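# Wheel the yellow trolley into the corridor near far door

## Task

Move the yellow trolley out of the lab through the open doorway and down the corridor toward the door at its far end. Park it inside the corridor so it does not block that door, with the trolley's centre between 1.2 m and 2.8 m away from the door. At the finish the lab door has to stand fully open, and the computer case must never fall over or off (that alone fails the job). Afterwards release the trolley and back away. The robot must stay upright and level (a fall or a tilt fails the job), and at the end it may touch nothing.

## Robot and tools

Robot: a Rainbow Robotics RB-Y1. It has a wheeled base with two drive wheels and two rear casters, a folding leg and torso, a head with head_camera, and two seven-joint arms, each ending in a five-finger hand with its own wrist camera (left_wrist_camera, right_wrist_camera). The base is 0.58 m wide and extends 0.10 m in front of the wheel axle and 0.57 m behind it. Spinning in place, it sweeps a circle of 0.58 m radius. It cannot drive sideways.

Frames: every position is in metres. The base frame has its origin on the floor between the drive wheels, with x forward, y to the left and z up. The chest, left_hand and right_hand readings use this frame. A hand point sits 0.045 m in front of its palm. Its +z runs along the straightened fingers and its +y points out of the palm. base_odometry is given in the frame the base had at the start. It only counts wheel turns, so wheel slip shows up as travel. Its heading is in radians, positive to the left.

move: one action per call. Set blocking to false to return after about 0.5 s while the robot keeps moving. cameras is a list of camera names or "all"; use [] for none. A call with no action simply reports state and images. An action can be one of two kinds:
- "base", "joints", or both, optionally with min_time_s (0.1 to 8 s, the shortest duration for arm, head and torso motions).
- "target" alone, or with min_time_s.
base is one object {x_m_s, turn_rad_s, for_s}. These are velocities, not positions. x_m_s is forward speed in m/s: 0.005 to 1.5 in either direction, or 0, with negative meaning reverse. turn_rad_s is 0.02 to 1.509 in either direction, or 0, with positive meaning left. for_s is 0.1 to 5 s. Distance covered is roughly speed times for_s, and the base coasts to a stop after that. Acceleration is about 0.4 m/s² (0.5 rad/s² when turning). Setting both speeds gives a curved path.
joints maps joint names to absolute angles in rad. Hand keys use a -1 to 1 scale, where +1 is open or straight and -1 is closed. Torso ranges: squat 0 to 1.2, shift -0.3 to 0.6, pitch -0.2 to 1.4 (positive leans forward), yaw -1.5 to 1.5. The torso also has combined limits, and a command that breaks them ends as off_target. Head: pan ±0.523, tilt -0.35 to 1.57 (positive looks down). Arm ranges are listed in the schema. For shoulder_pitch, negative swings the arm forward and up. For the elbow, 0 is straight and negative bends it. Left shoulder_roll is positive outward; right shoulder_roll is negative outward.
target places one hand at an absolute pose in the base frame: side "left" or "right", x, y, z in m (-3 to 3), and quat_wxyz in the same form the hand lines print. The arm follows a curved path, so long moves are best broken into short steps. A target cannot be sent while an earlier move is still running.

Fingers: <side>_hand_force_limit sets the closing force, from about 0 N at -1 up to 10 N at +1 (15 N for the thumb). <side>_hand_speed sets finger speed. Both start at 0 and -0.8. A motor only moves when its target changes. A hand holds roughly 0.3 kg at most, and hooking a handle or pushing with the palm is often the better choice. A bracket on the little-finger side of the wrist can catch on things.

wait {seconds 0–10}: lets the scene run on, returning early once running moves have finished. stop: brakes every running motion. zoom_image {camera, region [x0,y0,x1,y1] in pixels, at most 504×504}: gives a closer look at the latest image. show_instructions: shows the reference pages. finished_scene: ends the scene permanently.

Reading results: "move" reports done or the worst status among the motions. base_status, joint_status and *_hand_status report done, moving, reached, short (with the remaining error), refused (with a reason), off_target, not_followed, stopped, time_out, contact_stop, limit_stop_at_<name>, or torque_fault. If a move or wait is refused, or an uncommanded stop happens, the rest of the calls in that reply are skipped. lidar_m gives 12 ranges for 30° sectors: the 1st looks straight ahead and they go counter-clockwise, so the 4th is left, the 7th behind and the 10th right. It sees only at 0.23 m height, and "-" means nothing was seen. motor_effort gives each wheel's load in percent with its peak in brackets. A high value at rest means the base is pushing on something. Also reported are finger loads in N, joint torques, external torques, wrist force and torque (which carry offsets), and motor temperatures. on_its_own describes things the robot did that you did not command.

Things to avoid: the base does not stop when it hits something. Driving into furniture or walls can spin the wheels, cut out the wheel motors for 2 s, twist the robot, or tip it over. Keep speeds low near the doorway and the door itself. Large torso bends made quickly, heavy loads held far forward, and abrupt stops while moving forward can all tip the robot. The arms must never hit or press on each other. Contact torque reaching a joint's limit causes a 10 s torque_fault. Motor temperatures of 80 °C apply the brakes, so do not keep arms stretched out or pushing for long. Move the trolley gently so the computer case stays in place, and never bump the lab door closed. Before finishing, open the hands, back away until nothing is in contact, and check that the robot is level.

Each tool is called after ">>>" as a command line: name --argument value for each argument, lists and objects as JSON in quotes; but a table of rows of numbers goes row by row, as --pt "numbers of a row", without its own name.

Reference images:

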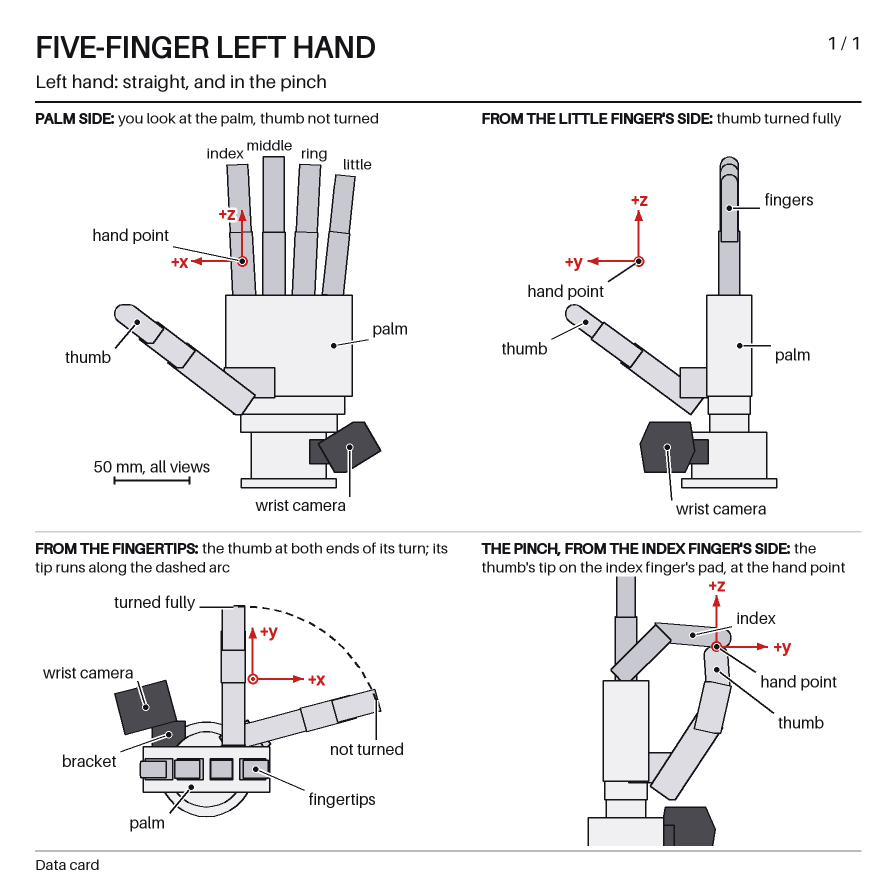

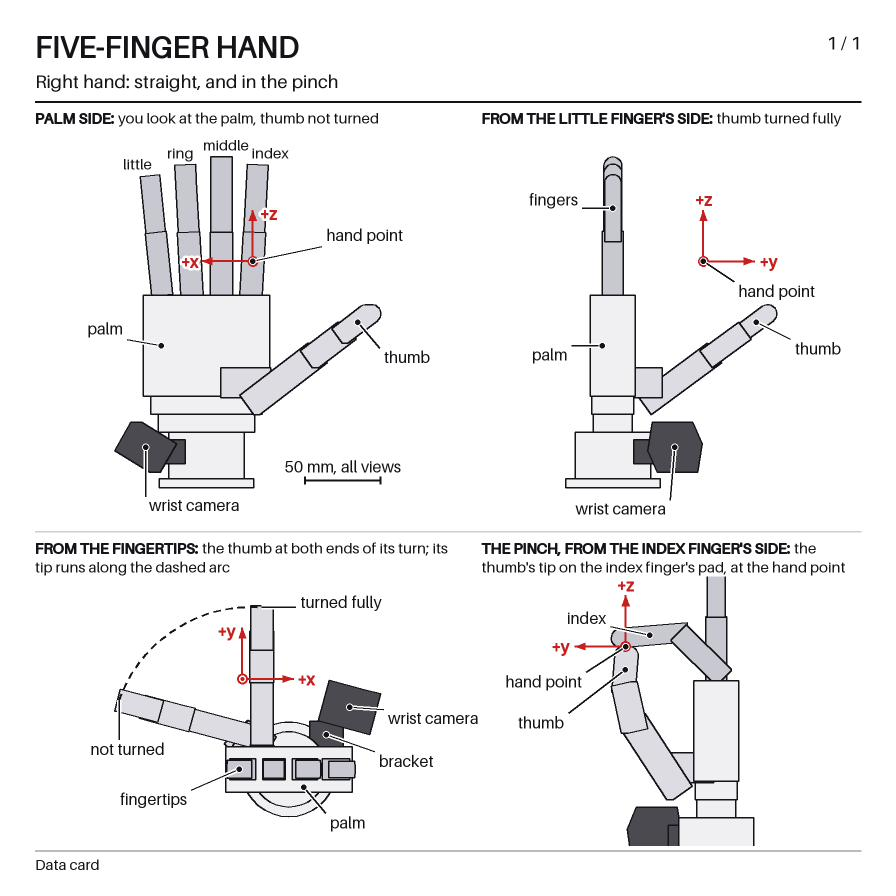

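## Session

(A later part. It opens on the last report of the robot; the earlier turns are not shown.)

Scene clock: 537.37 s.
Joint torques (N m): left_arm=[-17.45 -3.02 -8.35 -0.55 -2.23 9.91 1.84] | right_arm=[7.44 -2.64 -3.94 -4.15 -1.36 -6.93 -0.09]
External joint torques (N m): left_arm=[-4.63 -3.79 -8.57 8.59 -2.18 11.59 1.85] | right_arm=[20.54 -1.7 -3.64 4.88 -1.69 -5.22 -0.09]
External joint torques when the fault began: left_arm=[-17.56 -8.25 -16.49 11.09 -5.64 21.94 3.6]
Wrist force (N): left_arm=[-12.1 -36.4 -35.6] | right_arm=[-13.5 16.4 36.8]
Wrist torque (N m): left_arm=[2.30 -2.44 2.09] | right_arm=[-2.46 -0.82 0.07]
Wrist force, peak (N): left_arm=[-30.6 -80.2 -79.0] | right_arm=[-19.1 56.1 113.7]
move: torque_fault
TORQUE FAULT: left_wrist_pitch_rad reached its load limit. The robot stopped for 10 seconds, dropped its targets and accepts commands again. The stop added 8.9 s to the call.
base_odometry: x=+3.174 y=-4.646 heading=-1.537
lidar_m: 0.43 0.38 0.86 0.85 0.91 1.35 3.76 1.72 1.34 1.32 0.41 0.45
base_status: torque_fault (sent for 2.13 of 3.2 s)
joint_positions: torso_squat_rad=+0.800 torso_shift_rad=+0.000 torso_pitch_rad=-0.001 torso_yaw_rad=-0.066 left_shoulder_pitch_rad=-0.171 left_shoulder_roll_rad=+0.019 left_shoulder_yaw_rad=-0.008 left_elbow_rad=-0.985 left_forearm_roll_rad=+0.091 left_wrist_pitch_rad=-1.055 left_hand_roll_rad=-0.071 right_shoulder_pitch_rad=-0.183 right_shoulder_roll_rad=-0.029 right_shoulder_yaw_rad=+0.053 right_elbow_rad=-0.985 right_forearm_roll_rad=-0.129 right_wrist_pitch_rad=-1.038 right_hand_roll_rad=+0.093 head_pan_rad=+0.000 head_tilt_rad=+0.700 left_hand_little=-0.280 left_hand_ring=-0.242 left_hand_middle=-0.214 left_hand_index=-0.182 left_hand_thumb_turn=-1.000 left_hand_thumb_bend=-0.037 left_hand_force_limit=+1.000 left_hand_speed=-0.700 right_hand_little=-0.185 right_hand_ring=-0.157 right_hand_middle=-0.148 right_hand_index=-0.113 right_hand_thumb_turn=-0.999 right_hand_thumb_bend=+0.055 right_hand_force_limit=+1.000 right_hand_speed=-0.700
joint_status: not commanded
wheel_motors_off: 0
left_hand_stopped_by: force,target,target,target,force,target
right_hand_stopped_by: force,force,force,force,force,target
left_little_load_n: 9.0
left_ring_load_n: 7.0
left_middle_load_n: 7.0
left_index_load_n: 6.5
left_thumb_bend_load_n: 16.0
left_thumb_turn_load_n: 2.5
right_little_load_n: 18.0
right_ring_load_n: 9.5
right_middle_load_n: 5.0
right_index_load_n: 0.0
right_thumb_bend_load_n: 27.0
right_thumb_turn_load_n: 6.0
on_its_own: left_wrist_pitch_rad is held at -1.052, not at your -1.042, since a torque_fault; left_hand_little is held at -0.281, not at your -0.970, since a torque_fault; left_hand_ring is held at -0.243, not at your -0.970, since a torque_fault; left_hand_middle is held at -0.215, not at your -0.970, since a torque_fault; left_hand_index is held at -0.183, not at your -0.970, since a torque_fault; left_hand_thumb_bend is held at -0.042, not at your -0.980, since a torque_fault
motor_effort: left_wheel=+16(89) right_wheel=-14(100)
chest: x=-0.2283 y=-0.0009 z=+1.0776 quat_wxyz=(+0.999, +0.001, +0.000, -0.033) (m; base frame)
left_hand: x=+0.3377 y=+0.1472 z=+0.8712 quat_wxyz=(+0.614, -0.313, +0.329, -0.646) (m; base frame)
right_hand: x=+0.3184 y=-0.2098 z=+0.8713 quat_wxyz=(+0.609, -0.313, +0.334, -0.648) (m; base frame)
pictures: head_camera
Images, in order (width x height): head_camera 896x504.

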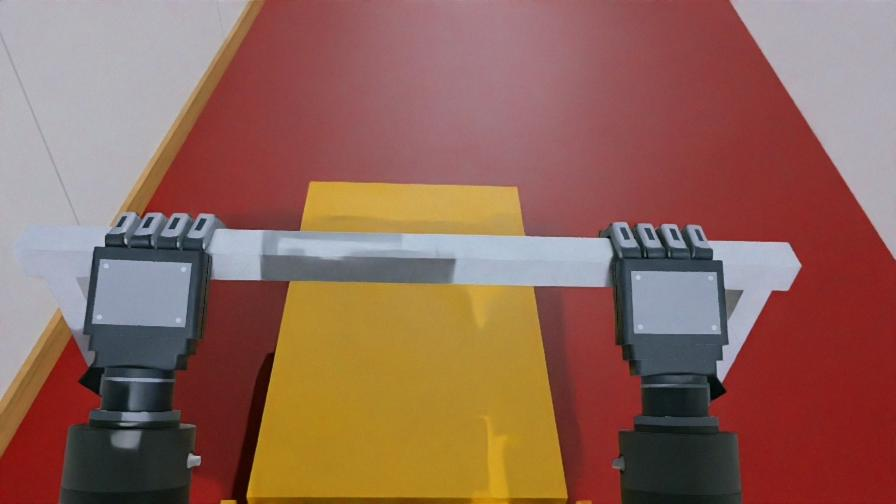

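>>> move --joints '{"left_hand_speed": -0.3, "right_hand_speed": -0.3, "left_hand_index": 0.2, "left_hand_middle": 0.2, "left_hand_ring": 0.2, "left_hand_little": 0.2, "right_hand_index": 0.2, "right_hand_middle": 0.2, "right_hand_ring": 0.2, "right_hand_little": 0.2, "left_hand_thumb_bend": 0.5, "right_hand_thumb_bend": 0.5}' --cameras '[]'

>>> move --base '{"turn_rad_s": -0.12, "for_s": 0.8}' --joints '{"torso_yaw_rad": 0.0, "left_shoulder_pitch_rad": -0.180, "left_shoulder_roll_rad": 0.014, "left_shoulder_yaw_rad": -0.017, "left_elbow_rad": -0.977, "left_forearm_roll_rad": 0.088, "left_wrist_pitch_rad": -1.042, "left_hand_roll_rad": -0.069}' --min_time_s 0.8 --cameras '["head_camera"]'

Scene clock: 542.10 s.
Joint torques (N m): left_arm=[-13.1 -0.72 -2.78 -7.52 -0.24 -1.01 0.23] | right_arm=[-10.56 -2.25 -2.41 -7.68 0.18 -2.33 0]
External joint torques (N m): left_arm=[-0.28 -1.47 -3 1.62 -0.19 0.68 0.24] | right_arm=[2.43 -1.31 -2.11 1.33 -0.16 -0.61 0]
Wrist force (N): left_arm=[0.6 8.8 -4.4] | right_arm=[-7.7 -7.3 -11.6]
Wrist torque (N m): left_arm=[1.21 -0.24 -0.17] | right_arm=[-1.62 1.53 -0.35]
Wrist force, peak (N): left_arm=[-12.9 -38.4 -36.4] | right_arm=[-14.5 16.0 37.7]
move: done
base_odometry: x=+3.174 y=-4.646 heading=-1.537
lidar_m: 0.44 0.38 0.86 0.85 0.92 1.35 3.78 1.72 1.34 1.32 0.42 0.46
base_status: not commanded
joint_positions: torso_squat_rad=+0.800 torso_shift_rad=+0.000 torso_pitch_rad=+0.000 torso_yaw_rad=-0.067 left_shoulder_pitch_rad=-0.172 left_shoulder_roll_rad=+0.018 left_shoulder_yaw_rad=-0.010 left_elbow_rad=-0.983 left_forearm_roll_rad=+0.091 left_wrist_pitch_rad=-1.052 left_hand_roll_rad=-0.071 right_shoulder_pitch_rad=-0.179 right_shoulder_roll_rad=-0.030 right_shoulder_yaw_rad=+0.052 right_elbow_rad=-0.984 right_forearm_roll_rad=-0.129 right_wrist_pitch_rad=-1.039 right_hand_roll_rad=+0.093 head_pan_rad=+0.000 head_tilt_rad=+0.700 left_hand_little=+0.200 left_hand_ring=+0.200 left_hand_middle=+0.200 left_hand_index=+0.200 left_hand_thumb_turn=-1.000 left_hand_thumb_bend=+0.500 left_hand_force_limit=+1.000 left_hand_speed=-0.300 right_hand_little=+0.200 right_hand_ring=+0.200 right_hand_middle=+0.200 right_hand_index=+0.200 right_hand_thumb_turn=-1.000 right_hand_thumb_bend=+0.500 right_hand_force_limit=+1.000 right_hand_speed=-0.300
joint_status: all done
wheel_motors_off: 0
left_hand_stopped_by: target,target,target,target,target,target
right_hand_stopped_by: target,target,target,target,target,target
left_little_load_n: 0.0
left_ring_load_n: 0.0
left_middle_load_n: 0.0
left_index_load_n: 0.0
left_thumb_bend_load_n: 0.5
left_thumb_turn_load_n: 0.0
right_little_load_n: 0.0
right_ring_load_n: 0.0
right_middle_load_n: 0.0
right_index_load_n: 0.0
right_thumb_bend_load_n: 0.0
right_thumb_turn_load_n: 0.0
on_its_own: left_wrist_pitch_rad is held at -1.052, not at your -1.042, since a torque_fault
motor_effort: left_wheel=-2(15) right_wheel=+4(15)
chest: x=-0.2281 y=-0.0009 z=+1.0776 quat_wxyz=(+0.999, +0.001, +0.000, -0.033) (m; base frame)
left_hand: x=+0.3384 y=+0.1452 z=+0.8699 quat_wxyz=(+0.613, -0.313, +0.331, -0.646) (m; base frame)
right_hand: x=+0.3170 y=-0.2115 z=+0.8684 quat_wxyz=(+0.607, -0.314, +0.336, -0.648) (m; base frame)
pictures: none
No camera images: "cameras" was empty.

Scene clock: 543.60 s.
Joint torques (N m): left_arm=[-14.96 -1.44 -4.03 -7.67 -0.65 0.03 0.46] | right_arm=[-3.53 -1.63 -2.05 -3.62 -0.3 0.25 -0.05]
External joint torques (N m): left_arm=[-2.01 -2.03 -4.22 1.48 -0.6 1.73 0.46] | right_arm=[9.51 -0.68 -1.75 5.4 -0.63 1.94 -0.05]
Wrist force (N): left_arm=[-2.8 3.0 -12.8] | right_arm=[-9.8 -13.8 0.4]
Wrist torque (N m): left_arm=[1.43 -0.74 0.07] | right_arm=[-1.63 1.03 -0.57]
Wrist force, peak (N): left_arm=[-7.0 -5.6 -20.0] | right_arm=[-10.2 -15.4 0.2]
move: done
base_odometry: x=+3.174 y=-4.646 heading=-1.632
lidar_m: 0.44 0.41 0.40 0.84 0.89 1.22 3.36 1.86 1.37 1.32 1.35 0.42
base_status: done (sent for 0.8 of 0.8 s)
joint_positions: torso_squat_rad=+0.800 torso_shift_rad=+0.000 torso_pitch_rad=+0.000 torso_yaw_rad=+0.000 left_shoulder_pitch_rad=-0.179 left_shoulder_roll_rad=+0.015 left_shoulder_yaw_rad=-0.016 left_elbow_rad=-0.977 left_forearm_roll_rad=+0.088 left_wrist_pitch_rad=-1.042 left_hand_roll_rad=-0.069 right_shoulder_pitch_rad=-0.181 right_shoulder_roll_rad=-0.030 right_shoulder_yaw_rad=+0.052 right_elbow_rad=-0.985 right_forearm_roll_rad=-0.129 right_wrist_pitch_rad=-1.040 right_hand_roll_rad=+0.093 head_pan_rad=+0.000 head_tilt_rad=+0.700 left_hand_little=+0.200 left_hand_ring=+0.200 left_hand_middle=+0.200 left_hand_index=+0.200 left_hand_thumb_turn=-1.000 left_hand_thumb_bend=+0.500 left_hand_force_limit=+1.000 left_hand_speed=-0.300 right_hand_little=+0.200 right_hand_ring=+0.200 right_hand_middle=+0.200 right_hand_index=+0.200 right_hand_thumb_turn=-1.000 right_hand_thumb_bend=+0.500 right_hand_force_limit=+1.000 right_hand_speed=-0.300
joint_status: all done
wheel_motors_off: 0
left_hand_stopped_by: target,target,target,target,target,target
right_hand_stopped_by: target,target,target,target,target,target
left_little_load_n: 0.0
left_ring_load_n: 0.0
left_middle_load_n: 0.0
left_index_load_n: 0.0
left_thumb_bend_load_n: 0.0
left_thumb_turn_load_n: 0.0
right_little_load_n: 5.0
right_ring_load_n: 5.5
right_middle_load_n: 3.5
right_index_load_n: 5.0
right_thumb_bend_load_n: 0.0
right_thumb_turn_load_n: 0.0
motor_effort: left_wheel=+7(41) right_wheel=-18(35)
chest: x=-0.2282 y=-0.0009 z=+1.0776 quat_wxyz=(+1.000, +0.001, +0.000, +0.000) (m; base frame)
left_hand: x=+0.3296 y=+0.1762 z=+0.8680 quat_wxyz=(+0.629, -0.325, +0.325, -0.627) (m; base frame)
right_hand: x=+0.3303 y=-0.1742 z=+0.8702 quat_wxyz=(+0.629, -0.324, +0.324, -0.628) (m; base frame)
pictures: head_camera
Images, in order (width x height): head_camera 896x504.

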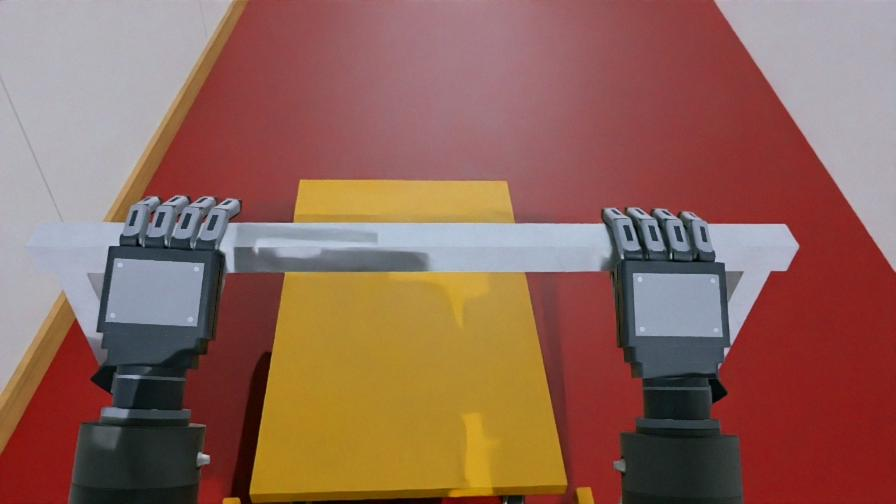

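>>> move --base '{"x_m_s": 0.3, "for_s": 3.0}' --cameras '["head_camera"]'

Scene clock: 547.93 s.
Joint torques (N m): left_arm=[-11.57 -1.15 -3.39 -6.78 -0.41 0.11 0.09] | right_arm=[5.57 -1.74 -2.11 4.3 0.11 4.61 0.29]
External joint torques (N m): left_arm=[1.4 -1.74 -3.58 2.38 -0.36 1.81 0.1] | right_arm=[18.64 -0.78 -1.8 13.34 -0.23 6.32 0.28]
Wrist force (N): left_arm=[-0.5 3.7 -8.0] | right_arm=[-8.3 -23.5 11.2]
Wrist torque (N m): left_arm=[1.46 -0.68 0.00] | right_arm=[-1.25 1.10 -0.52]
Wrist force, peak (N): left_arm=[-5.2 -16.7 -42.2] | right_arm=[-9.4 -21.4 17.0]
move: done
base_odometry: x=+3.119 y=-5.545 heading=-1.632
lidar_m: 0.47 0.44 0.40 0.84 0.87 1.21 3.35 1.86 1.37 1.32 1.36 0.45
base_status: done (sent for 3 of 3 s)
joint_positions: torso_squat_rad=+0.800 torso_shift_rad=+0.000 torso_pitch_rad=-0.001 torso_yaw_rad=+0.000 left_shoulder_pitch_rad=-0.180 left_shoulder_roll_rad=+0.014 left_shoulder_yaw_rad=-0.016 left_elbow_rad=-0.978 left_forearm_roll_rad=+0.088 left_wrist_pitch_rad=-1.042 left_hand_roll_rad=-0.069 right_shoulder_pitch_rad=-0.183 right_shoulder_roll_rad=-0.030 right_shoulder_yaw_rad=+0.052 right_elbow_rad=-0.987 right_forearm_roll_rad=-0.129 right_wrist_pitch_rad=-1.041 right_hand_roll_rad=+0.093 head_pan_rad=+0.000 head_tilt_rad=+0.700 left_hand_little=+0.200 left_hand_ring=+0.200 left_hand_middle=+0.200 left_hand_index=+0.200 left_hand_thumb_turn=-1.000 left_hand_thumb_bend=+0.500 left_hand_force_limit=+1.000 left_hand_speed=-0.300 right_hand_little=+0.200 right_hand_ring=+0.200 right_hand_middle=+0.203 right_hand_index=+0.201 right_hand_thumb_turn=-1.000 right_hand_thumb_bend=+0.500 right_hand_force_limit=+1.000 right_hand_speed=-0.300
joint_status: not commanded
wheel_motors_off: 0
left_hand_stopped_by: target,target,target,target,target,target
right_hand_stopped_by: target,target,target,target,target,target
left_little_load_n: 0.0
left_ring_load_n: 0.0
left_middle_load_n: 0.0
left_index_load_n: 2.5
left_thumb_bend_load_n: 0.5
left_thumb_turn_load_n: 0.0
right_little_load_n: 0.0
right_ring_load_n: 0.0
right_middle_load_n: 31.0
right_index_load_n: 15.5
right_thumb_bend_load_n: 0.5
right_thumb_turn_load_n: 0.0
motor_effort: left_wheel=-4(56) right_wheel=-1(35)
chest: x=-0.2283 y=-0.0008 z=+1.0776 quat_wxyz=(+1.000, +0.001, +0.000, +0.000) (m; base frame)
left_hand: x=+0.3298 y=+0.1759 z=+0.8689 quat_wxyz=(+0.629, -0.325, +0.324, -0.628) (m; base frame)
right_hand: x=+0.3307 y=-0.1737 z=+0.8729 quat_wxyz=(+0.630, -0.322, +0.322, -0.629) (m; base frame)
pictures: head_camera
Images, in order (width x height): head_camera 896x504.

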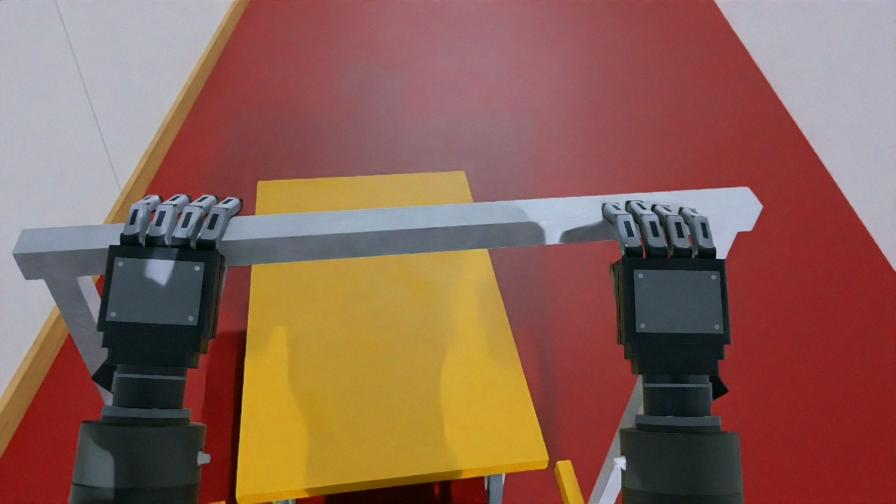

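>>> move --joints '{"left_hand_index": 1, "left_hand_middle": 1, "left_hand_ring": 1, "left_hand_little": 1, "right_hand_index": 1, "right_hand_middle": 1, "right_hand_ring": 1, "right_hand_little": 1, "left_hand_thumb_bend": 1, "right_hand_thumb_bend": 1}' --cameras '[]'

>>> move --base '{"x_m_s": -0.15, "for_s": 1.0}' --cameras '[]'

>>> move --base '{"turn_rad_s": 0.25, "for_s": 1.12}' --joints '{"torso_yaw_rad": -0.12}' --min_time_s 0.8 --cameras '["head_camera"]'

>>> zoom_image --camera "head_camera" --region '[0, 100, 448, 352]'

>>> zoom_image --camera "head_camera" --region '[448, 100, 896, 352]'

Scene clock: 553.53 s.
Joint torques (N m): left_arm=[-11.92 -0.62 -2.79 -7.11 -0.16 -0.14 0.3] | right_arm=[-10.69 -1.76 -2.05 -7.59 0.14 -1.62 0.27]
External joint torques (N m): left_arm=[1.04 -1.22 -2.98 2.04 -0.11 1.56 0.31] | right_arm=[2.32 -0.81 -1.74 1.42 -0.19 0.1 0.26]
Wrist force (N): left_arm=[0.0 5.0 -7.5] | right_arm=[-8.0 -7.4 -12.0]
Wrist torque (N m): left_arm=[1.33 -0.41 0.07] | right_arm=[-1.62 1.62 -0.40]
Wrist force, peak (N): left_arm=[0.5 5.8 -7.5] | right_arm=[-8.5 -24.2 11.5]
move: done
base_odometry: x=+3.119 y=-5.545 heading=-1.632
lidar_m: 0.47 0.43 0.40 0.84 0.88 1.21 3.34 1.86 1.37 1.32 1.35 0.45
base_status: not commanded
joint_positions: torso_squat_rad=+0.800 torso_shift_rad=+0.000 torso_pitch_rad=+0.000 torso_yaw_rad=+0.000 left_shoulder_pitch_rad=-0.180 left_shoulder_roll_rad=+0.014 left_shoulder_yaw_rad=-0.016 left_elbow_rad=-0.977 left_forearm_roll_rad=+0.088 left_wrist_pitch_rad=-1.042 left_hand_roll_rad=-0.069 right_shoulder_pitch_rad=-0.179 right_shoulder_roll_rad=-0.030 right_shoulder_yaw_rad=+0.052 right_elbow_rad=-0.984 right_forearm_roll_rad=-0.129 right_wrist_pitch_rad=-1.040 right_hand_roll_rad=+0.093 head_pan_rad=+0.000 head_tilt_rad=+0.700 left_hand_little=+1.000 left_hand_ring=+1.000 left_hand_middle=+1.000 left_hand_index=+1.000 left_hand_thumb_turn=-1.000 left_hand_thumb_bend=+1.000 left_hand_force_limit=+1.000 left_hand_speed=-0.300 right_hand_little=+1.000 right_hand_ring=+1.000 right_hand_middle=+1.000 right_hand_index=+1.000 right_hand_thumb_turn=-1.000 right_hand_thumb_bend=+1.000 right_hand_force_limit=+1.000 right_hand_speed=-0.300
joint_status: all done
wheel_motors_off: 0
left_hand_stopped_by: target,target,target,target,target,target
right_hand_stopped_by: target,target,target,target,target,target
left_little_load_n: -0.5
left_ring_load_n: 0.0
left_middle_load_n: -0.5
left_index_load_n: 0.0
left_thumb_bend_load_n: 0.0
left_thumb_turn_load_n: 0.0
right_little_load_n: 0.0
right_ring_load_n: -0.5
right_middle_load_n: -0.5
right_index_load_n: 0.0
right_thumb_bend_load_n: 0.0
right_thumb_turn_load_n: 0.0
motor_effort: left_wheel=-3(5) right_wheel=+5(7)
chest: x=-0.2282 y=-0.0009 z=+1.0776 quat_wxyz=(+1.000, +0.001, +0.000, +0.000) (m; base frame)
left_hand: x=+0.3299 y=+0.1757 z=+0.8686 quat_wxyz=(+0.629, -0.325, +0.325, -0.628) (m; base frame)
right_hand: x=+0.3298 y=-0.1746 z=+0.8687 quat_wxyz=(+0.628, -0.325, +0.325, -0.628) (m; base frame)
pictures: none
No camera images: "cameras" was empty.

Scene clock: 555.33 s.
Joint torques (N m): left_arm=[-12.06 -0.69 -2.44 -7.94 -0.06 -1.14 0.24] | right_arm=[-11.98 -1.62 -1.94 -8.18 0.17 -1.58 0.3]
External joint torques (N m): left_arm=[0.89 -1.28 -2.63 1.21 -0.01 0.56 0.25] | right_arm=[1.01 -0.67 -1.63 0.82 -0.17 0.13 0.29]
Wrist force (N): left_arm=[0.5 9.5 -4.5] | right_arm=[-8.6 -7.3 -11.2]
Wrist torque (N m): left_arm=[1.32 -0.23 -0.21] | right_arm=[-1.63 1.65 -0.41]
Wrist force, peak (N): left_arm=[0.5 9.5 -4.5] | right_arm=[-8.6 -7.5 -12.5]
move: done
base_odometry: x=+3.128 y=-5.395 heading=-1.631
lidar_m: 0.61 0.51 0.88 0.84 0.89 1.22 3.37 1.86 1.37 1.32 1.35 0.59
base_status: done (sent for 1 of 1 s)
joint_positions: torso_squat_rad=+0.800 torso_shift_rad=+0.000 torso_pitch_rad=+0.000 torso_yaw_rad=+0.000 left_shoulder_pitch_rad=-0.180 left_shoulder_roll_rad=+0.014 left_shoulder_yaw_rad=-0.016 left_elbow_rad=-0.977 left_forearm_roll_rad=+0.088 left_wrist_pitch_rad=-1.042 left_hand_roll_rad=-0.069 right_shoulder_pitch_rad=-0.178 right_shoulder_roll_rad=-0.030 right_shoulder_yaw_rad=+0.052 right_elbow_rad=-0.984 right_forearm_roll_rad=-0.129 right_wrist_pitch_rad=-1.040 right_hand_roll_rad=+0.093 head_pan_rad=+0.000 head_tilt_rad=+0.700 left_hand_little=+1.000 left_hand_ring=+1.000 left_hand_middle=+1.000 left_hand_index=+1.000 left_hand_thumb_turn=-1.000 left_hand_thumb_bend=+1.000 left_hand_force_limit=+1.000 left_hand_speed=-0.300 right_hand_little=+1.000 right_hand_ring=+1.000 right_hand_middle=+1.000 right_hand_index=+1.000 right_hand_thumb_turn=-1.000 right_hand_thumb_bend=+1.000 right_hand_force_limit=+1.000 right_hand_speed=-0.300
joint_status: not commanded
wheel_motors_off: 0
left_hand_stopped_by: target,target,target,target,target,target
right_hand_stopped_by: target,target,target,target,target,target
left_little_load_n: 0.0
left_ring_load_n: -0.5
left_middle_load_n: 0.0
left_index_load_n: 0.0
left_thumb_bend_load_n: 0.0
left_thumb_turn_load_n: 0.0
right_little_load_n: 0.0
right_ring_load_n: 0.0
right_middle_load_n: 0.0
right_index_load_n: 0.0
right_thumb_bend_load_n: 0.0
right_thumb_turn_load_n: 0.0
motor_effort: left_wheel=+7(32) right_wheel=-16(32)
chest: x=-0.2281 y=-0.0010 z=+1.0776 quat_wxyz=(+1.000, +0.001, +0.000, +0.000) (m; base frame)
left_hand: x=+0.3299 y=+0.1756 z=+0.8683 quat_wxyz=(+0.628, -0.325, +0.325, -0.628) (m; base frame)
right_hand: x=+0.3298 y=-0.1747 z=+0.8683 quat_wxyz=(+0.628, -0.325, +0.325, -0.628) (m; base frame)
pictures: none
No camera images: "cameras" was empty.

Scene clock: 557.30 s.
Joint torques (N m): left_arm=[-11.85 -0.28 -2.14 -8.01 0.01 -1.22 0.17] | right_arm=[-12.28 -1.53 -1.77 -8.05 0.28 -1.68 0.18]
External joint torques (N m): left_arm=[1.09 -0.87 -2.34 1.14 0.06 0.48 0.18] | right_arm=[0.71 -0.59 -1.47 0.96 -0.05 0.04 0.17]
Wrist force (N): left_arm=[0.4 9.4 -4.5] | right_arm=[-7.9 -7.7 -12.2]
Wrist torque (N m): left_arm=[1.32 -0.21 -0.21] | right_arm=[-1.63 1.59 -0.40]
Wrist force, peak (N): left_arm=[0.6 9.5 -4.4] | right_arm=[-8.3 -7.5 -12.9]
move: done
base_odometry: x=+3.128 y=-5.395 heading=-1.348
lidar_m: 0.61 0.51 0.85 0.85 1.00 1.79 2.53 1.51 1.31 1.32 0.59 0.59
base_status: done (sent for 1.13 of 1.13 s)
joint_positions: torso_squat_rad=+0.800 torso_shift_rad=+0.000 torso_pitch_rad=+0.000 torso_yaw_rad=-0.120 left_shoulder_pitch_rad=-0.180 left_shoulder_roll_rad=+0.014 left_shoulder_yaw_rad=-0.017 left_elbow_rad=-0.977 left_forearm_roll_rad=+0.088 left_wrist_pitch_rad=-1.042 left_hand_roll_rad=-0.069 right_shoulder_pitch_rad=-0.178 right_shoulder_roll_rad=-0.030 right_shoulder_yaw_rad=+0.052 right_elbow_rad=-0.984 right_forearm_roll_rad=-0.129 right_wrist_pitch_rad=-1.040 right_hand_roll_rad=+0.093 head_pan_rad=+0.000 head_tilt_rad=+0.700 left_hand_little=+1.000 left_hand_ring=+1.000 left_hand_middle=+1.000 left_hand_index=+1.000 left_hand_thumb_turn=-1.000 left_hand_thumb_bend=+1.000 left_hand_force_limit=+1.000 left_hand_speed=-0.300 right_hand_little=+1.000 right_hand_ring=+1.000 right_hand_middle=+1.000 right_hand_index=+1.000 right_hand_thumb_turn=-1.000 right_hand_thumb_bend=+1.000 right_hand_force_limit=+1.000 right_hand_speed=-0.300
joint_status: all done
wheel_motors_off: 0
left_hand_stopped_by: target,target,target,target,target,target
right_hand_stopped_by: target,target,target,target,target,target
left_little_load_n: 0.0
left_ring_load_n: -0.5
left_middle_load_n: 0.0
left_index_load_n: 0.0
left_thumb_bend_load_n: 0.5
left_thumb_turn_load_n: 0.0
right_little_load_n: 0.0
right_ring_load_n: -0.5
right_middle_load_n: 0.0
right_index_load_n: 0.0
right_thumb_bend_load_n: 0.0
right_thumb_turn_load_n: 0.0
motor_effort: left_wheel=-3(45) right_wheel=-1(35)
chest: x=-0.2281 y=-0.0010 z=+1.0776 quat_wxyz=(+0.998, +0.001, +0.000, -0.060) (m; base frame)
left_hand: x=+0.3470 y=+0.1074 z=+0.8682 quat_wxyz=(+0.589, -0.305, +0.344, -0.664) (m; base frame)
right_hand: x=+0.3049 y=-0.2404 z=+0.8682 quat_wxyz=(+0.589, -0.305, +0.344, -0.664) (m; base frame)
pictures: head_camera
Images, in order (width x height): head_camera 896x504.

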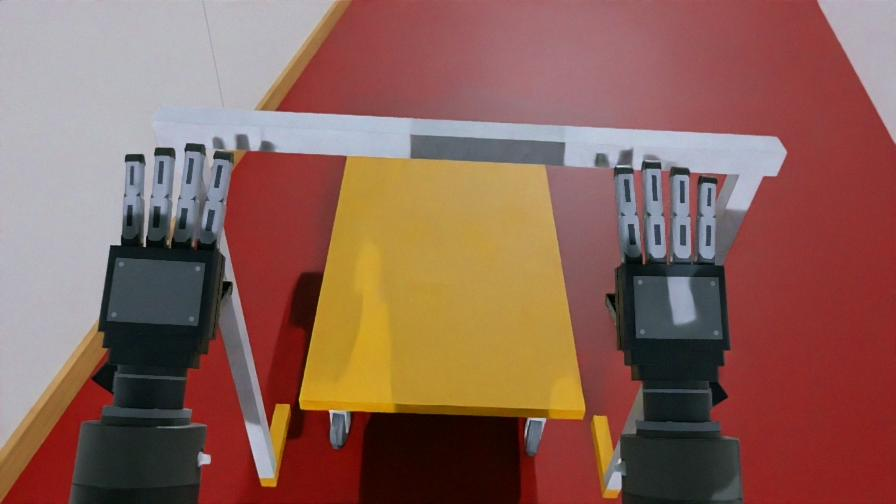

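Scaled by 1.125 from the camera's 896x504 image, which has a finer 1280x720 frame.

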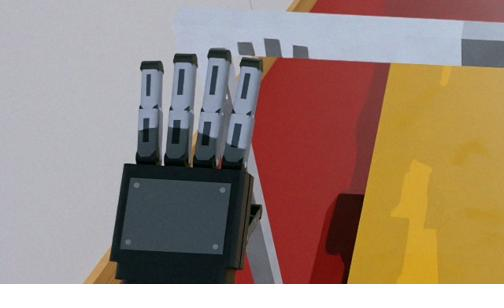

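Scaled by 1.125 from the camera's 896x504 image, which has a finer 1280x720 frame.

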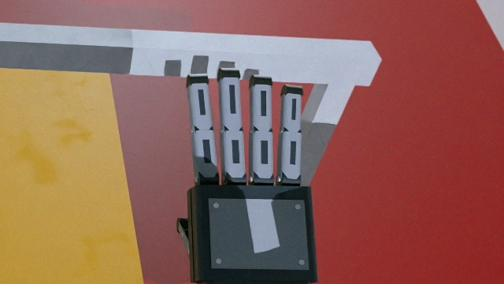

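>>> move --target '{"side": "left", "x": 0.3426, "y": 0.0707, "z": 0.870, "quat_wxyz": [0.589, -0.306, 0.344, -0.664]}' --min_time_s 0.4

>>> move --target '{"side": "right", "x": 0.3005, "y": -0.2771, "z": 0.870, "quat_wxyz": [0.589, -0.306, 0.344, -0.664]}' --min_time_s 0.4

>>> move --base '{"turn_rad_s": -0.15, "for_s": 0.23}' --cameras '[]'

>>> move --base '{"x_m_s": 0.1, "for_s": 1.6}' --cameras '["head_camera"]'

Scene clock: 559.73 s.
Joint torques (N m): left_arm=[-12.51 -1.32 -0.61 -8.2 -0.24 -1.17 -0.05] | right_arm=[-12.2 -1.54 -1.83 -8.23 0.37 -1.77 0.29]
External joint torques (N m): left_arm=[0.54 -0.58 -0.87 0.95 0.02 0.49 -0.04] | right_arm=[0.79 -0.6 -1.53 0.77 0.03 -0.06 0.29]
Wrist force (N): left_arm=[0.3 9.4 -4.6] | right_arm=[-8.5 -7.8 -12.2]
Wrist torque (N m): left_arm=[1.30 -0.19 -0.28] | right_arm=[-1.63 1.69 -0.41]
Wrist force, peak (N): left_arm=[0.0 9.6 -5.2] | right_arm=[-8.7 -8.0 -12.5]
move: done
base_odometry: x=+3.128 y=-5.395 heading=-1.348
lidar_m: 0.61 0.52 0.84 0.85 1.00 1.79 2.52 1.51 1.32 1.32 0.60 0.58
base_status: not commanded
joint_positions: torso_squat_rad=+0.800 torso_shift_rad=+0.000 torso_pitch_rad=+0.000 torso_yaw_rad=-0.120 left_shoulder_pitch_rad=-0.193 left_shoulder_roll_rad=+0.000 left_shoulder_yaw_rad=-0.146 left_elbow_rad=-0.974 left_forearm_roll_rad=+0.221 left_wrist_pitch_rad=-1.047 left_hand_roll_rad=-0.205 right_shoulder_pitch_rad=-0.178 right_shoulder_roll_rad=-0.030 right_shoulder_yaw_rad=+0.052 right_elbow_rad=-0.984 right_forearm_roll_rad=-0.129 right_wrist_pitch_rad=-1.040 right_hand_roll_rad=+0.093 head_pan_rad=+0.000 head_tilt_rad=+0.700 left_hand_little=+1.000 left_hand_ring=+1.000 left_hand_middle=+1.000 left_hand_index=+1.000 left_hand_thumb_turn=-1.000 left_hand_thumb_bend=+1.000 left_hand_force_limit=+1.000 left_hand_speed=-0.300 right_hand_little=+1.000 right_hand_ring=+1.000 right_hand_middle=+1.000 right_hand_index=+1.000 right_hand_thumb_turn=-1.000 right_hand_thumb_bend=+1.000 right_hand_force_limit=+1.000 right_hand_speed=-0.300
joint_status: all done
wheel_motors_off: 0
left_hand_stopped_by: target,target,target,target,target,target
right_hand_stopped_by: target,target,target,target,target,target
left_little_load_n: 0.0
left_ring_load_n: 0.0
left_middle_load_n: 0.0
left_index_load_n: -0.5
left_thumb_bend_load_n: 0.0
left_thumb_turn_load_n: 0.0
right_little_load_n: 0.0
right_ring_load_n: 0.0
right_middle_load_n: 0.0
right_index_load_n: 0.0
right_thumb_bend_load_n: 0.0
right_thumb_turn_load_n: 0.0
motor_effort: left_wheel=-7(9) right_wheel=-1(1)
chest: x=-0.2281 y=-0.0010 z=+1.0776 quat_wxyz=(+0.998, +0.001, +0.000, -0.060) (m; base frame)
left_hand: x=+0.3426 y=+0.0708 z=+0.8700 quat_wxyz=(+0.589, -0.306, +0.345, -0.664) (m; base frame)
left_hand_status: reached (checked arc, planned for 0.4 s): 0 mm and 0.1 deg off.
right_hand: x=+0.3049 y=-0.2404 z=+0.8682 quat_wxyz=(+0.589, -0.305, +0.344, -0.664) (m; base frame)
pictures: none

Scene clock: 560.47 s.
Joint torques (N m): left_arm=[-12.47 -0.82 -0.62 -8.21 -0.27 -1.2 0.03] | right_arm=[-11.16 -2.73 -2.16 -9.29 0.34 -1.62 0.01]
External joint torques (N m): left_arm=[0.58 -0.08 -0.88 0.94 -0.01 0.47 0.04] | right_arm=[1.74 0.12 -1.16 -0.3 0.1 0.11 0]
Wrist force (N): left_arm=[0.2 9.2 -4.6] | right_arm=[-7.6 -7.9 -11.8]
Wrist torque (N m): left_arm=[1.28 -0.18 -0.29] | right_arm=[-1.65 1.58 -0.45]
Wrist force, peak (N): left_arm=[0.4 9.4 -4.6] | right_arm=[-8.9 -8.5 -11.7]
move: done
base_odometry: x=+3.128 y=-5.395 heading=-1.348
lidar_m: 0.61 0.51 0.84 0.84 1.01 1.80 2.53 1.51 1.32 1.32 0.59 0.58
base_status: not commanded
joint_positions: torso_squat_rad=+0.800 torso_shift_rad=+0.000 torso_pitch_rad=+0.000 torso_yaw_rad=-0.120 left_shoulder_pitch_rad=-0.193 left_shoulder_roll_rad=+0.000 left_shoulder_yaw_rad=-0.146 left_elbow_rad=-0.974 left_forearm_roll_rad=+0.221 left_wrist_pitch_rad=-1.047 left_hand_roll_rad=-0.205 right_shoulder_pitch_rad=-0.167 right_shoulder_roll_rad=-0.104 right_shoulder_yaw_rad=+0.035 right_elbow_rad=-1.001 right_forearm_roll_rad=-0.144 right_wrist_pitch_rad=-1.028 right_hand_roll_rad=+0.027 head_pan_rad=+0.000 head_tilt_rad=+0.700 left_hand_little=+1.000 left_hand_ring=+1.000 left_hand_middle=+1.000 left_hand_index=+1.000 left_hand_thumb_turn=-1.000 left_hand_thumb_bend=+1.000 left_hand_force_limit=+1.000 left_hand_speed=-0.300 right_hand_little=+1.000 right_hand_ring=+1.000 right_hand_middle=+1.000 right_hand_index=+1.000 right_hand_thumb_turn=-1.000 right_hand_thumb_bend=+1.000 right_hand_force_limit=+1.000 right_hand_speed=-0.300
joint_status: all done
wheel_motors_off: 0
left_hand_stopped_by: target,target,target,target,target,target
right_hand_stopped_by: target,target,target,target,target,target
left_little_load_n: 0.0
left_ring_load_n: 0.0
left_middle_load_n: 0.0
left_index_load_n: 0.0
left_thumb_bend_load_n: 0.0
left_thumb_turn_load_n: 0.0
right_little_load_n: -0.5
right_ring_load_n: 0.0
right_middle_load_n: 0.0
right_index_load_n: 0.0
right_thumb_bend_load_n: 0.0
right_thumb_turn_load_n: 0.5
motor_effort: left_wheel=-7(9) right_wheel=+0(1)
chest: x=-0.2281 y=-0.0010 z=+1.0776 quat_wxyz=(+0.998, +0.001, +0.000, -0.060) (m; base frame)
left_hand: x=+0.3426 y=+0.0708 z=+0.8700 quat_wxyz=(+0.589, -0.306, +0.345, -0.664) (m; base frame)
right_hand: x=+0.3006 y=-0.2770 z=+0.8701 quat_wxyz=(+0.589, -0.306, +0.344, -0.664) (m; base frame)
right_hand_status: reached (checked arc, planned for 0.4 s): 0 mm and 0.0 deg off.
pictures: none

Scene clock: 561.23 s.
Joint torques (N m): left_arm=[-12.36 -0.86 -0.61 -8.09 -0.24 -1.23 0.09] | right_arm=[-10.9 -2.86 -2.28 -9.35 0.35 -1.71 0]
External joint torques (N m): left_arm=[0.69 -0.12 -0.87 1.06 0.03 0.44 0.1] | right_arm=[2 0 -1.27 -0.36 0.12 0.01 0]
Wrist force (N): left_arm=[0.4 9.3 -4.5] | right_arm=[-8.1 -7.8 -11.4]
Wrist torque (N m): left_arm=[1.29 -0.21 -0.29] | right_arm=[-1.64 1.61 -0.49]
Wrist force, peak (N): left_arm=[0.3 9.4 -4.6] | right_arm=[-8.4 -7.8 -12.5]
move: done
base_odometry: x=+3.128 y=-5.395 heading=-1.375
lidar_m: 0.61 0.51 0.84 0.85 0.98 1.71 2.63 1.53 1.32 1.32 1.51 0.59
base_status: done (sent for 0.23 of 0.23 s)
joint_positions: torso_squat_rad=+0.800 torso_shift_rad=+0.000 torso_pitch_rad=+0.000 torso_yaw_rad=-0.120 left_shoulder_pitch_rad=-0.193 left_shoulder_roll_rad=+0.000 left_shoulder_yaw_rad=-0.146 left_elbow_rad=-0.974 left_forearm_roll_rad=+0.221 left_wrist_pitch_rad=-1.047 left_hand_roll_rad=-0.205 right_shoulder_pitch_rad=-0.167 right_shoulder_roll_rad=-0.104 right_shoulder_yaw_rad=+0.035 right_elbow_rad=-1.001 right_forearm_roll_rad=-0.144 right_wrist_pitch_rad=-1.028 right_hand_roll_rad=+0.027 head_pan_rad=+0.000 head_tilt_rad=+0.700 left_hand_little=+1.000 left_hand_ring=+1.000 left_hand_middle=+1.000 left_hand_index=+1.000 left_hand_thumb_turn=-1.000 left_hand_thumb_bend=+1.000 left_hand_force_limit=+1.000 left_hand_speed=-0.300 right_hand_little=+1.000 right_hand_ring=+1.000 right_hand_middle=+1.000 right_hand_index=+1.000 right_hand_thumb_turn=-1.000 right_hand_thumb_bend=+1.000 right_hand_force_limit=+1.000 right_hand_speed=-0.300
joint_status: not commanded
wheel_motors_off: 0
left_hand_stopped_by: target,target,target,target,target,target
right_hand_stopped_by: target,target,target,target,target,target
left_little_load_n: 0.0
left_ring_load_n: 0.0
left_middle_load_n: 0.0
left_index_load_n: 0.0
left_thumb_bend_load_n: 0.0
left_thumb_turn_load_n: 0.0
right_little_load_n: 0.0
right_ring_load_n: 0.0
right_middle_load_n: 0.0
right_index_load_n: 0.0
right_thumb_bend_load_n: 0.0
right_thumb_turn_load_n: -0.5
motor_effort: left_wheel=-3(9) right_wheel=-3(15)
chest: x=-0.2281 y=-0.0010 z=+1.0776 quat_wxyz=(+0.998, +0.001, +0.000, -0.060) (m; base frame)
left_hand: x=+0.3426 y=+0.0709 z=+0.8700 quat_wxyz=(+0.589, -0.306, +0.345, -0.664) (m; base frame)
right_hand: x=+0.3006 y=-0.2770 z=+0.8701 quat_wxyz=(+0.589, -0.306, +0.344, -0.664) (m; base frame)
pictures: none
No camera images: "cameras" was empty.

Scene clock: 563.77 s.
Joint torques (N m): left_arm=[-12.27 -0.7 -0.69 -8.26 -0.21 -1.32 -0.02] | right_arm=[-11.61 -2.91 -2.06 -9.24 0.29 -1.68 0.08]
External joint torques (N m): left_arm=[0.77 0.05 -0.95 0.89 0.06 0.35 -0.02] | right_arm=[1.29 -0.05 -1.06 -0.25 0.06 0.04 0.08]
Wrist force (N): left_arm=[0.3 9.3 -4.4] | right_arm=[-7.7 -7.4 -11.4]
Wrist torque (N m): left_arm=[1.29 -0.18 -0.28] | right_arm=[-1.63 1.54 -0.41]
Wrist force, peak (N): left_arm=[0.5 9.6 -4.5] | right_arm=[-8.3 -8.4 -12.3]
move: done
base_odometry: x=+3.160 y=-5.552 heading=-1.374
lidar_m: 0.46 0.36 0.81 0.81 0.93 1.63 2.73 1.57 1.36 1.36 0.47 0.46
base_status: done (sent for 1.6 of 1.6 s)
joint_positions: torso_squat_rad=+0.800 torso_shift_rad=+0.000 torso_pitch_rad=+0.000 torso_yaw_rad=-0.120 left_shoulder_pitch_rad=-0.193 left_shoulder_roll_rad=+0.000 left_shoulder_yaw_rad=-0.146 left_elbow_rad=-0.974 left_forearm_roll_rad=+0.221 left_wrist_pitch_rad=-1.047 left_hand_roll_rad=-0.205 right_shoulder_pitch_rad=-0.167 right_shoulder_roll_rad=-0.104 right_shoulder_yaw_rad=+0.035 right_elbow_rad=-1.001 right_forearm_roll_rad=-0.144 right_wrist_pitch_rad=-1.028 right_hand_roll_rad=+0.027 head_pan_rad=+0.000 head_tilt_rad=+0.700 left_hand_little=+1.000 left_hand_ring=+1.000 left_hand_middle=+1.000 left_hand_index=+1.000 left_hand_thumb_turn=-1.000 left_hand_thumb_bend=+1.000 left_hand_force_limit=+1.000 left_hand_speed=-0.300 right_hand_little=+1.000 right_hand_ring=+1.000 right_hand_middle=+1.000 right_hand_index=+1.000 right_hand_thumb_turn=-1.000 right_hand_thumb_bend=+1.000 right_hand_force_limit=+1.000 right_hand_speed=-0.300
joint_status: not commanded
wheel_motors_off: 0
left_hand_stopped_by: target,target,target,target,target,target
right_hand_stopped_by: target,target,target,target,target,target
left_little_load_n: 0.0
left_ring_load_n: 0.0
left_middle_load_n: 0.0
left_index_load_n: 0.0
left_thumb_bend_load_n: 0.0
left_thumb_turn_load_n: 0.0
right_little_load_n: 0.0
right_ring_load_n: 0.0
right_middle_load_n: -0.5
right_index_load_n: 0.0
right_thumb_bend_load_n: 0.0
right_thumb_turn_load_n: 0.0
motor_effort: left_wheel=+9(36) right_wheel=-11(33)
chest: x=-0.2280 y=-0.0010 z=+1.0776 quat_wxyz=(+0.998, +0.001, +0.000, -0.060) (m; base frame)
left_hand: x=+0.3427 y=+0.0708 z=+0.8699 quat_wxyz=(+0.589, -0.306, +0.345, -0.664) (m; base frame)
right_hand: x=+0.3006 y=-0.2770 z=+0.8700 quat_wxyz=(+0.589, -0.306, +0.344, -0.664) (m; base frame)
pictures: head_camera
Images, in order (width x height): head_camera 896x504.

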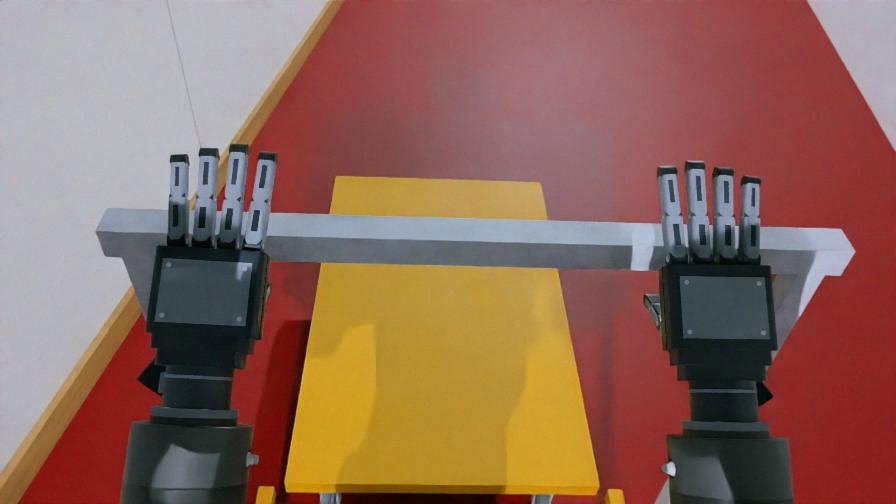

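>>> move --base '{"x_m_s": 0.06, "for_s": 0.4}' --cameras '[]'

>>> move --joints '{"left_hand_speed": -0.6, "right_hand_speed": -0.6, "left_hand_force_limit": 0.3, "right_hand_force_limit": 0.3, "left_hand_index": -1, "left_hand_middle": -1, "left_hand_ring": -1, "left_hand_little": -1, "right_hand_index": -1, "right_hand_middle": -1, "right_hand_ring": -1, "right_hand_little": -1}' --cameras '[]'

>>> move --joints '{"left_hand_thumb_bend": -1, "right_hand_thumb_bend": -1}' --cameras '["head_camera"]'

Scene clock: 565.60 s.
Joint torques (N m): left_arm=[-13.64 -0.84 -0.91 -8.26 -0.24 -1.11 0.06] | right_arm=[-11.67 -2.9 -2.05 -9.05 0.31 -1.8 0.03]
External joint torques (N m): left_arm=[-0.6 -0.09 -1.16 0.88 0.02 0.57 0.07] | right_arm=[1.22 -0.04 -1.04 -0.07 0.07 -0.08 0.02]
Wrist force (N): left_arm=[0.5 9.2 -4.6] | right_arm=[-8.4 -8.0 -11.8]
Wrist torque (N m): left_arm=[1.27 -0.23 -0.26] | right_arm=[-1.69 1.64 -0.49]
Wrist force, peak (N): left_arm=[0.3 -16.1 -38.2] | right_arm=[-8.5 -8.2 -12.4]
move: done
base_odometry: x=+3.164 y=-5.576 heading=-1.374
lidar_m: 0.44 0.35 0.80 0.80 0.93 1.62 2.75 1.58 1.37 1.37 0.47 0.45
base_status: done (sent for 0.4 of 0.4 s)
joint_positions: torso_squat_rad=+0.800 torso_shift_rad=+0.000 torso_pitch_rad=+0.000 torso_yaw_rad=-0.120 left_shoulder_pitch_rad=-0.193 left_shoulder_roll_rad=+0.000 left_shoulder_yaw_rad=-0.146 left_elbow_rad=-0.974 left_forearm_roll_rad=+0.221 left_wrist_pitch_rad=-1.048 left_hand_roll_rad=-0.205 right_shoulder_pitch_rad=-0.167 right_shoulder_roll_rad=-0.104 right_shoulder_yaw_rad=+0.035 right_elbow_rad=-1.001 right_forearm_roll_rad=-0.144 right_wrist_pitch_rad=-1.028 right_hand_roll_rad=+0.027 head_pan_rad=+0.000 head_tilt_rad=+0.700 left_hand_little=+1.000 left_hand_ring=+1.000 left_hand_middle=+1.000 left_hand_index=+1.000 left_hand_thumb_turn=-1.000 left_hand_thumb_bend=+1.000 left_hand_force_limit=+1.000 left_hand_speed=-0.300 right_hand_little=+1.000 right_hand_ring=+1.000 right_hand_middle=+1.000 right_hand_index=+1.000 right_hand_thumb_turn=-1.000 right_hand_thumb_bend=+1.000 right_hand_force_limit=+1.000 right_hand_speed=-0.300
joint_status: not commanded
wheel_motors_off: 0
left_hand_stopped_by: target,target,target,target,target,target
right_hand_stopped_by: target,target,target,target,target,target
left_little_load_n: 0.0
left_ring_load_n: 0.0
left_middle_load_n: 0.0
left_index_load_n: 0.0
left_thumb_bend_load_n: 0.0
left_thumb_turn_load_n: 0.0
right_little_load_n: -0.5
right_ring_load_n: -0.5
right_middle_load_n: 0.0
right_index_load_n: 0.0
right_thumb_bend_load_n: 0.0
right_thumb_turn_load_n: 0.0
motor_effort: left_wheel=+8(38) right_wheel=-9(16)
chest: x=-0.2280 y=-0.0010 z=+1.0776 quat_wxyz=(+0.998, +0.001, +0.000, -0.060) (m; base frame)
left_hand: x=+0.3426 y=+0.0710 z=+0.8698 quat_wxyz=(+0.589, -0.306, +0.345, -0.664) (m; base frame)
right_hand: x=+0.3006 y=-0.2770 z=+0.8700 quat_wxyz=(+0.589, -0.306, +0.344, -0.664) (m; base frame)
pictures: none
No camera images: "cameras" was empty.

Scene clock: 567.73 s.
Joint torques (N m): left_arm=[-7.43 -1.06 -0.93 -3.88 0.05 1.11 0.15] | right_arm=[-10.46 -3.2 -1.81 -7.72 0.24 -1.54 0.05]
External joint torques (N m): left_arm=[5.65 -0.32 -1.18 5.28 0.31 2.78 0.16] | right_arm=[2.46 -0.34 -0.8 1.27 0 0.19 0.04]
Wrist force (N): left_arm=[-2.7 -0.5 -0.7] | right_arm=[-7.7 -7.7 -12.0]
Wrist torque (N m): left_arm=[1.05 0.08 0.23] | right_arm=[-1.63 1.54 -0.39]
Wrist force, peak (N): left_arm=[-1.0 5.7 12.6] | right_arm=[-8.7 -8.0 -12.3]
move: off_target
base_odometry: x=+3.164 y=-5.576 heading=-1.374
lidar_m: 0.44 0.34 0.80 0.80 0.93 1.62 2.74 1.59 1.37 1.37 0.47 0.45
base_status: not commanded
joint_positions: torso_squat_rad=+0.800 torso_shift_rad=+0.000 torso_pitch_rad=+0.000 torso_yaw_rad=-0.120 left_shoulder_pitch_rad=-0.195 left_shoulder_roll_rad=+0.000 left_shoulder_yaw_rad=-0.146 left_elbow_rad=-0.975 left_forearm_roll_rad=+0.221 left_wrist_pitch_rad=-1.048 left_hand_roll_rad=-0.205 right_shoulder_pitch_rad=-0.167 right_shoulder_roll_rad=-0.104 right_shoulder_yaw_rad=+0.035 right_elbow_rad=-1.001 right_forearm_roll_rad=-0.144 right_wrist_pitch_rad=-1.028 right_hand_roll_rad=+0.027 head_pan_rad=+0.000 head_tilt_rad=+0.700 left_hand_little=-0.211 left_hand_ring=-0.101 left_hand_middle=-0.027 left_hand_index=+0.046 left_hand_thumb_turn=-1.000 left_hand_thumb_bend=+1.000 left_hand_force_limit=+0.300 left_hand_speed=-0.600 right_hand_little=+0.046 right_hand_ring=+0.083 right_hand_middle=+0.083 right_hand_index=+0.120 right_hand_thumb_turn=-1.000 right_hand_thumb_bend=+1.000 right_hand_force_limit=+0.300 right_hand_speed=-0.600
joint_status: left_hand_little off_target (ended at -0.211, target -1.000); left_hand_ring off_target (ended at -0.101, target -1.000); left_hand_middle off_target (ended at -0.027, target -1.000); left_hand_index off_target (ended at +0.046, target -1.000); right_hand_little off_target (ended at +0.046, target -1.000); right_hand_ring off_target (ended at +0.083, target -1.000); right_hand_middle off_target (ended at +0.083, target -1.000); right_hand_index off_target (ended at +0.120, target -1.000); the others done
wheel_motors_off: 0
left_hand_stopped_by: force,force,force,force,target,target
right_hand_stopped_by: force,force,force,force,target,target
left_little_load_n: 4.0
left_ring_load_n: -0.5
left_middle_load_n: 0.0
left_index_load_n: 0.0
left_thumb_bend_load_n: 0.0
left_thumb_turn_load_n: 0.0
right_little_load_n: 0.0
right_ring_load_n: 0.0
right_middle_load_n: 0.0
right_index_load_n: 0.0
right_thumb_bend_load_n: 0.0
right_thumb_turn_load_n: 0.0
motor_effort: left_wheel=+7(10) right_wheel=-9(10)
chest: x=-0.2282 y=-0.0010 z=+1.0776 quat_wxyz=(+0.998, +0.001, +0.000, -0.060) (m; base frame)
left_hand: x=+0.3428 y=+0.0707 z=+0.8715 quat_wxyz=(+0.589, -0.305, +0.344, -0.665) (m; base frame)
right_hand: x=+0.3006 y=-0.2769 z=+0.8705 quat_wxyz=(+0.589, -0.306, +0.344, -0.664) (m; base frame)
pictures: none
No camera images: "cameras" was empty.

Scene clock: 571.57 s.
Joint torques (N m): left_arm=[-7.98 -0.91 -1.07 -4.07 0.03 1.12 0.2] | right_arm=[-11.51 -3.15 -2.03 -9.08 0.27 -2.84 0.05]
External joint torques (N m): left_arm=[5.09 -0.17 -1.33 5.09 0.29 2.79 0.21] | right_arm=[1.4 -0.29 -1.02 -0.09 0.04 -1.11 0.05]
Wrist force (N): left_arm=[-1.7 1.7 -1.1] | right_arm=[-8.4 -2.9 -11.2]
Wrist torque (N m): left_arm=[1.19 -0.04 0.71] | right_arm=[-1.52 1.61 -0.36]
Wrist force, peak (N): left_arm=[-2.8 -2.7 -1.9] | right_arm=[-8.6 -7.9 -12.1]
move: off_target
base_odometry: x=+3.164 y=-5.576 heading=-1.374
lidar_m: 0.43 0.35 0.79 0.80 0.93 1.62 2.75 1.58 1.36 1.37 0.47 0.45
base_status: not commanded
joint_positions: torso_squat_rad=+0.800 torso_shift_rad=+0.000 torso_pitch_rad=+0.000 torso_yaw_rad=-0.120 left_shoulder_pitch_rad=-0.194 left_shoulder_roll_rad=+0.000 left_shoulder_yaw_rad=-0.146 left_elbow_rad=-0.975 left_forearm_roll_rad=+0.221 left_wrist_pitch_rad=-1.048 left_hand_roll_rad=-0.205 right_shoulder_pitch_rad=-0.167 right_shoulder_roll_rad=-0.104 right_shoulder_yaw_rad=+0.035 right_elbow_rad=-1.001 right_forearm_roll_rad=-0.144 right_wrist_pitch_rad=-1.027 right_hand_roll_rad=+0.027 head_pan_rad=+0.000 head_tilt_rad=+0.700 left_hand_little=-0.211 left_hand_ring=-0.101 left_hand_middle=-0.027 left_hand_index=+0.046 left_hand_thumb_turn=-1.000 left_hand_thumb_bend=-0.017 left_hand_force_limit=+0.300 left_hand_speed=-0.600 right_hand_little=+0.046 right_hand_ring=+0.083 right_hand_middle=+0.083 right_hand_index=+0.120 right_hand_thumb_turn=-1.000 right_hand_thumb_bend=+0.093 right_hand_force_limit=+0.300 right_hand_speed=-0.600
joint_status: left_hand_thumb_bend off_target (ended at -0.017, target -1.000); right_hand_thumb_bend off_target (ended at +0.093, target -1.000)
wheel_motors_off: 0
left_hand_stopped_by: force,force,force,force,force,target
right_hand_stopped_by: force,force,force,force,force,target
left_little_load_n: 5.0
left_ring_load_n: 0.0
left_middle_load_n: 0.0
left_index_load_n: 0.0
left_thumb_bend_load_n: 10.5
left_thumb_turn_load_n: 0.5
right_little_load_n: 0.0
right_ring_load_n: 0.0
right_middle_load_n: 0.0
right_index_load_n: 0.0
right_thumb_bend_load_n: 8.0
right_thumb_turn_load_n: 1.5
motor_effort: left_wheel=+9(10) right_wheel=-9(10)
chest: x=-0.2282 y=-0.0010 z=+1.0776 quat_wxyz=(+0.998, +0.001, +0.000, -0.060) (m; base frame)
left_hand: x=+0.3428 y=+0.0707 z=+0.8714 quat_wxyz=(+0.589, -0.305, +0.344, -0.665) (m; base frame)
right_hand: x=+0.3005 y=-0.2770 z=+0.8702 quat_wxyz=(+0.589, -0.306, +0.344, -0.664) (m; base frame)
pictures: head_camera
Images, in order (width x height): head_camera 896x504.

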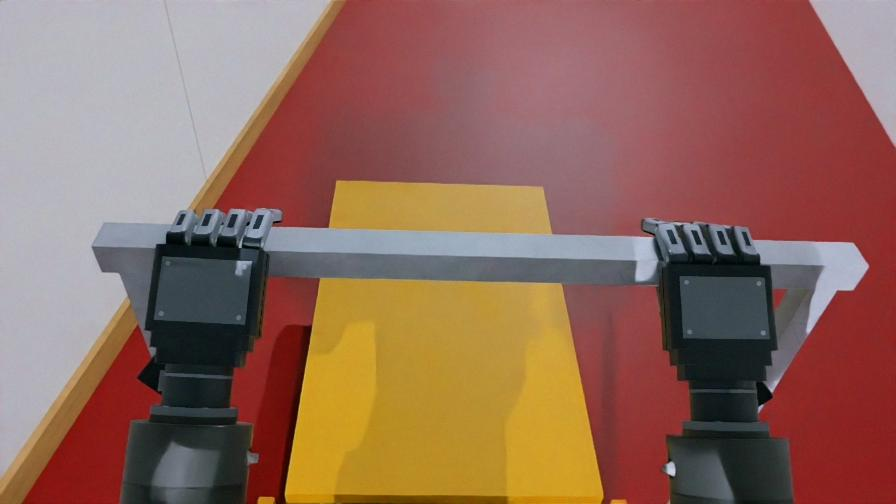

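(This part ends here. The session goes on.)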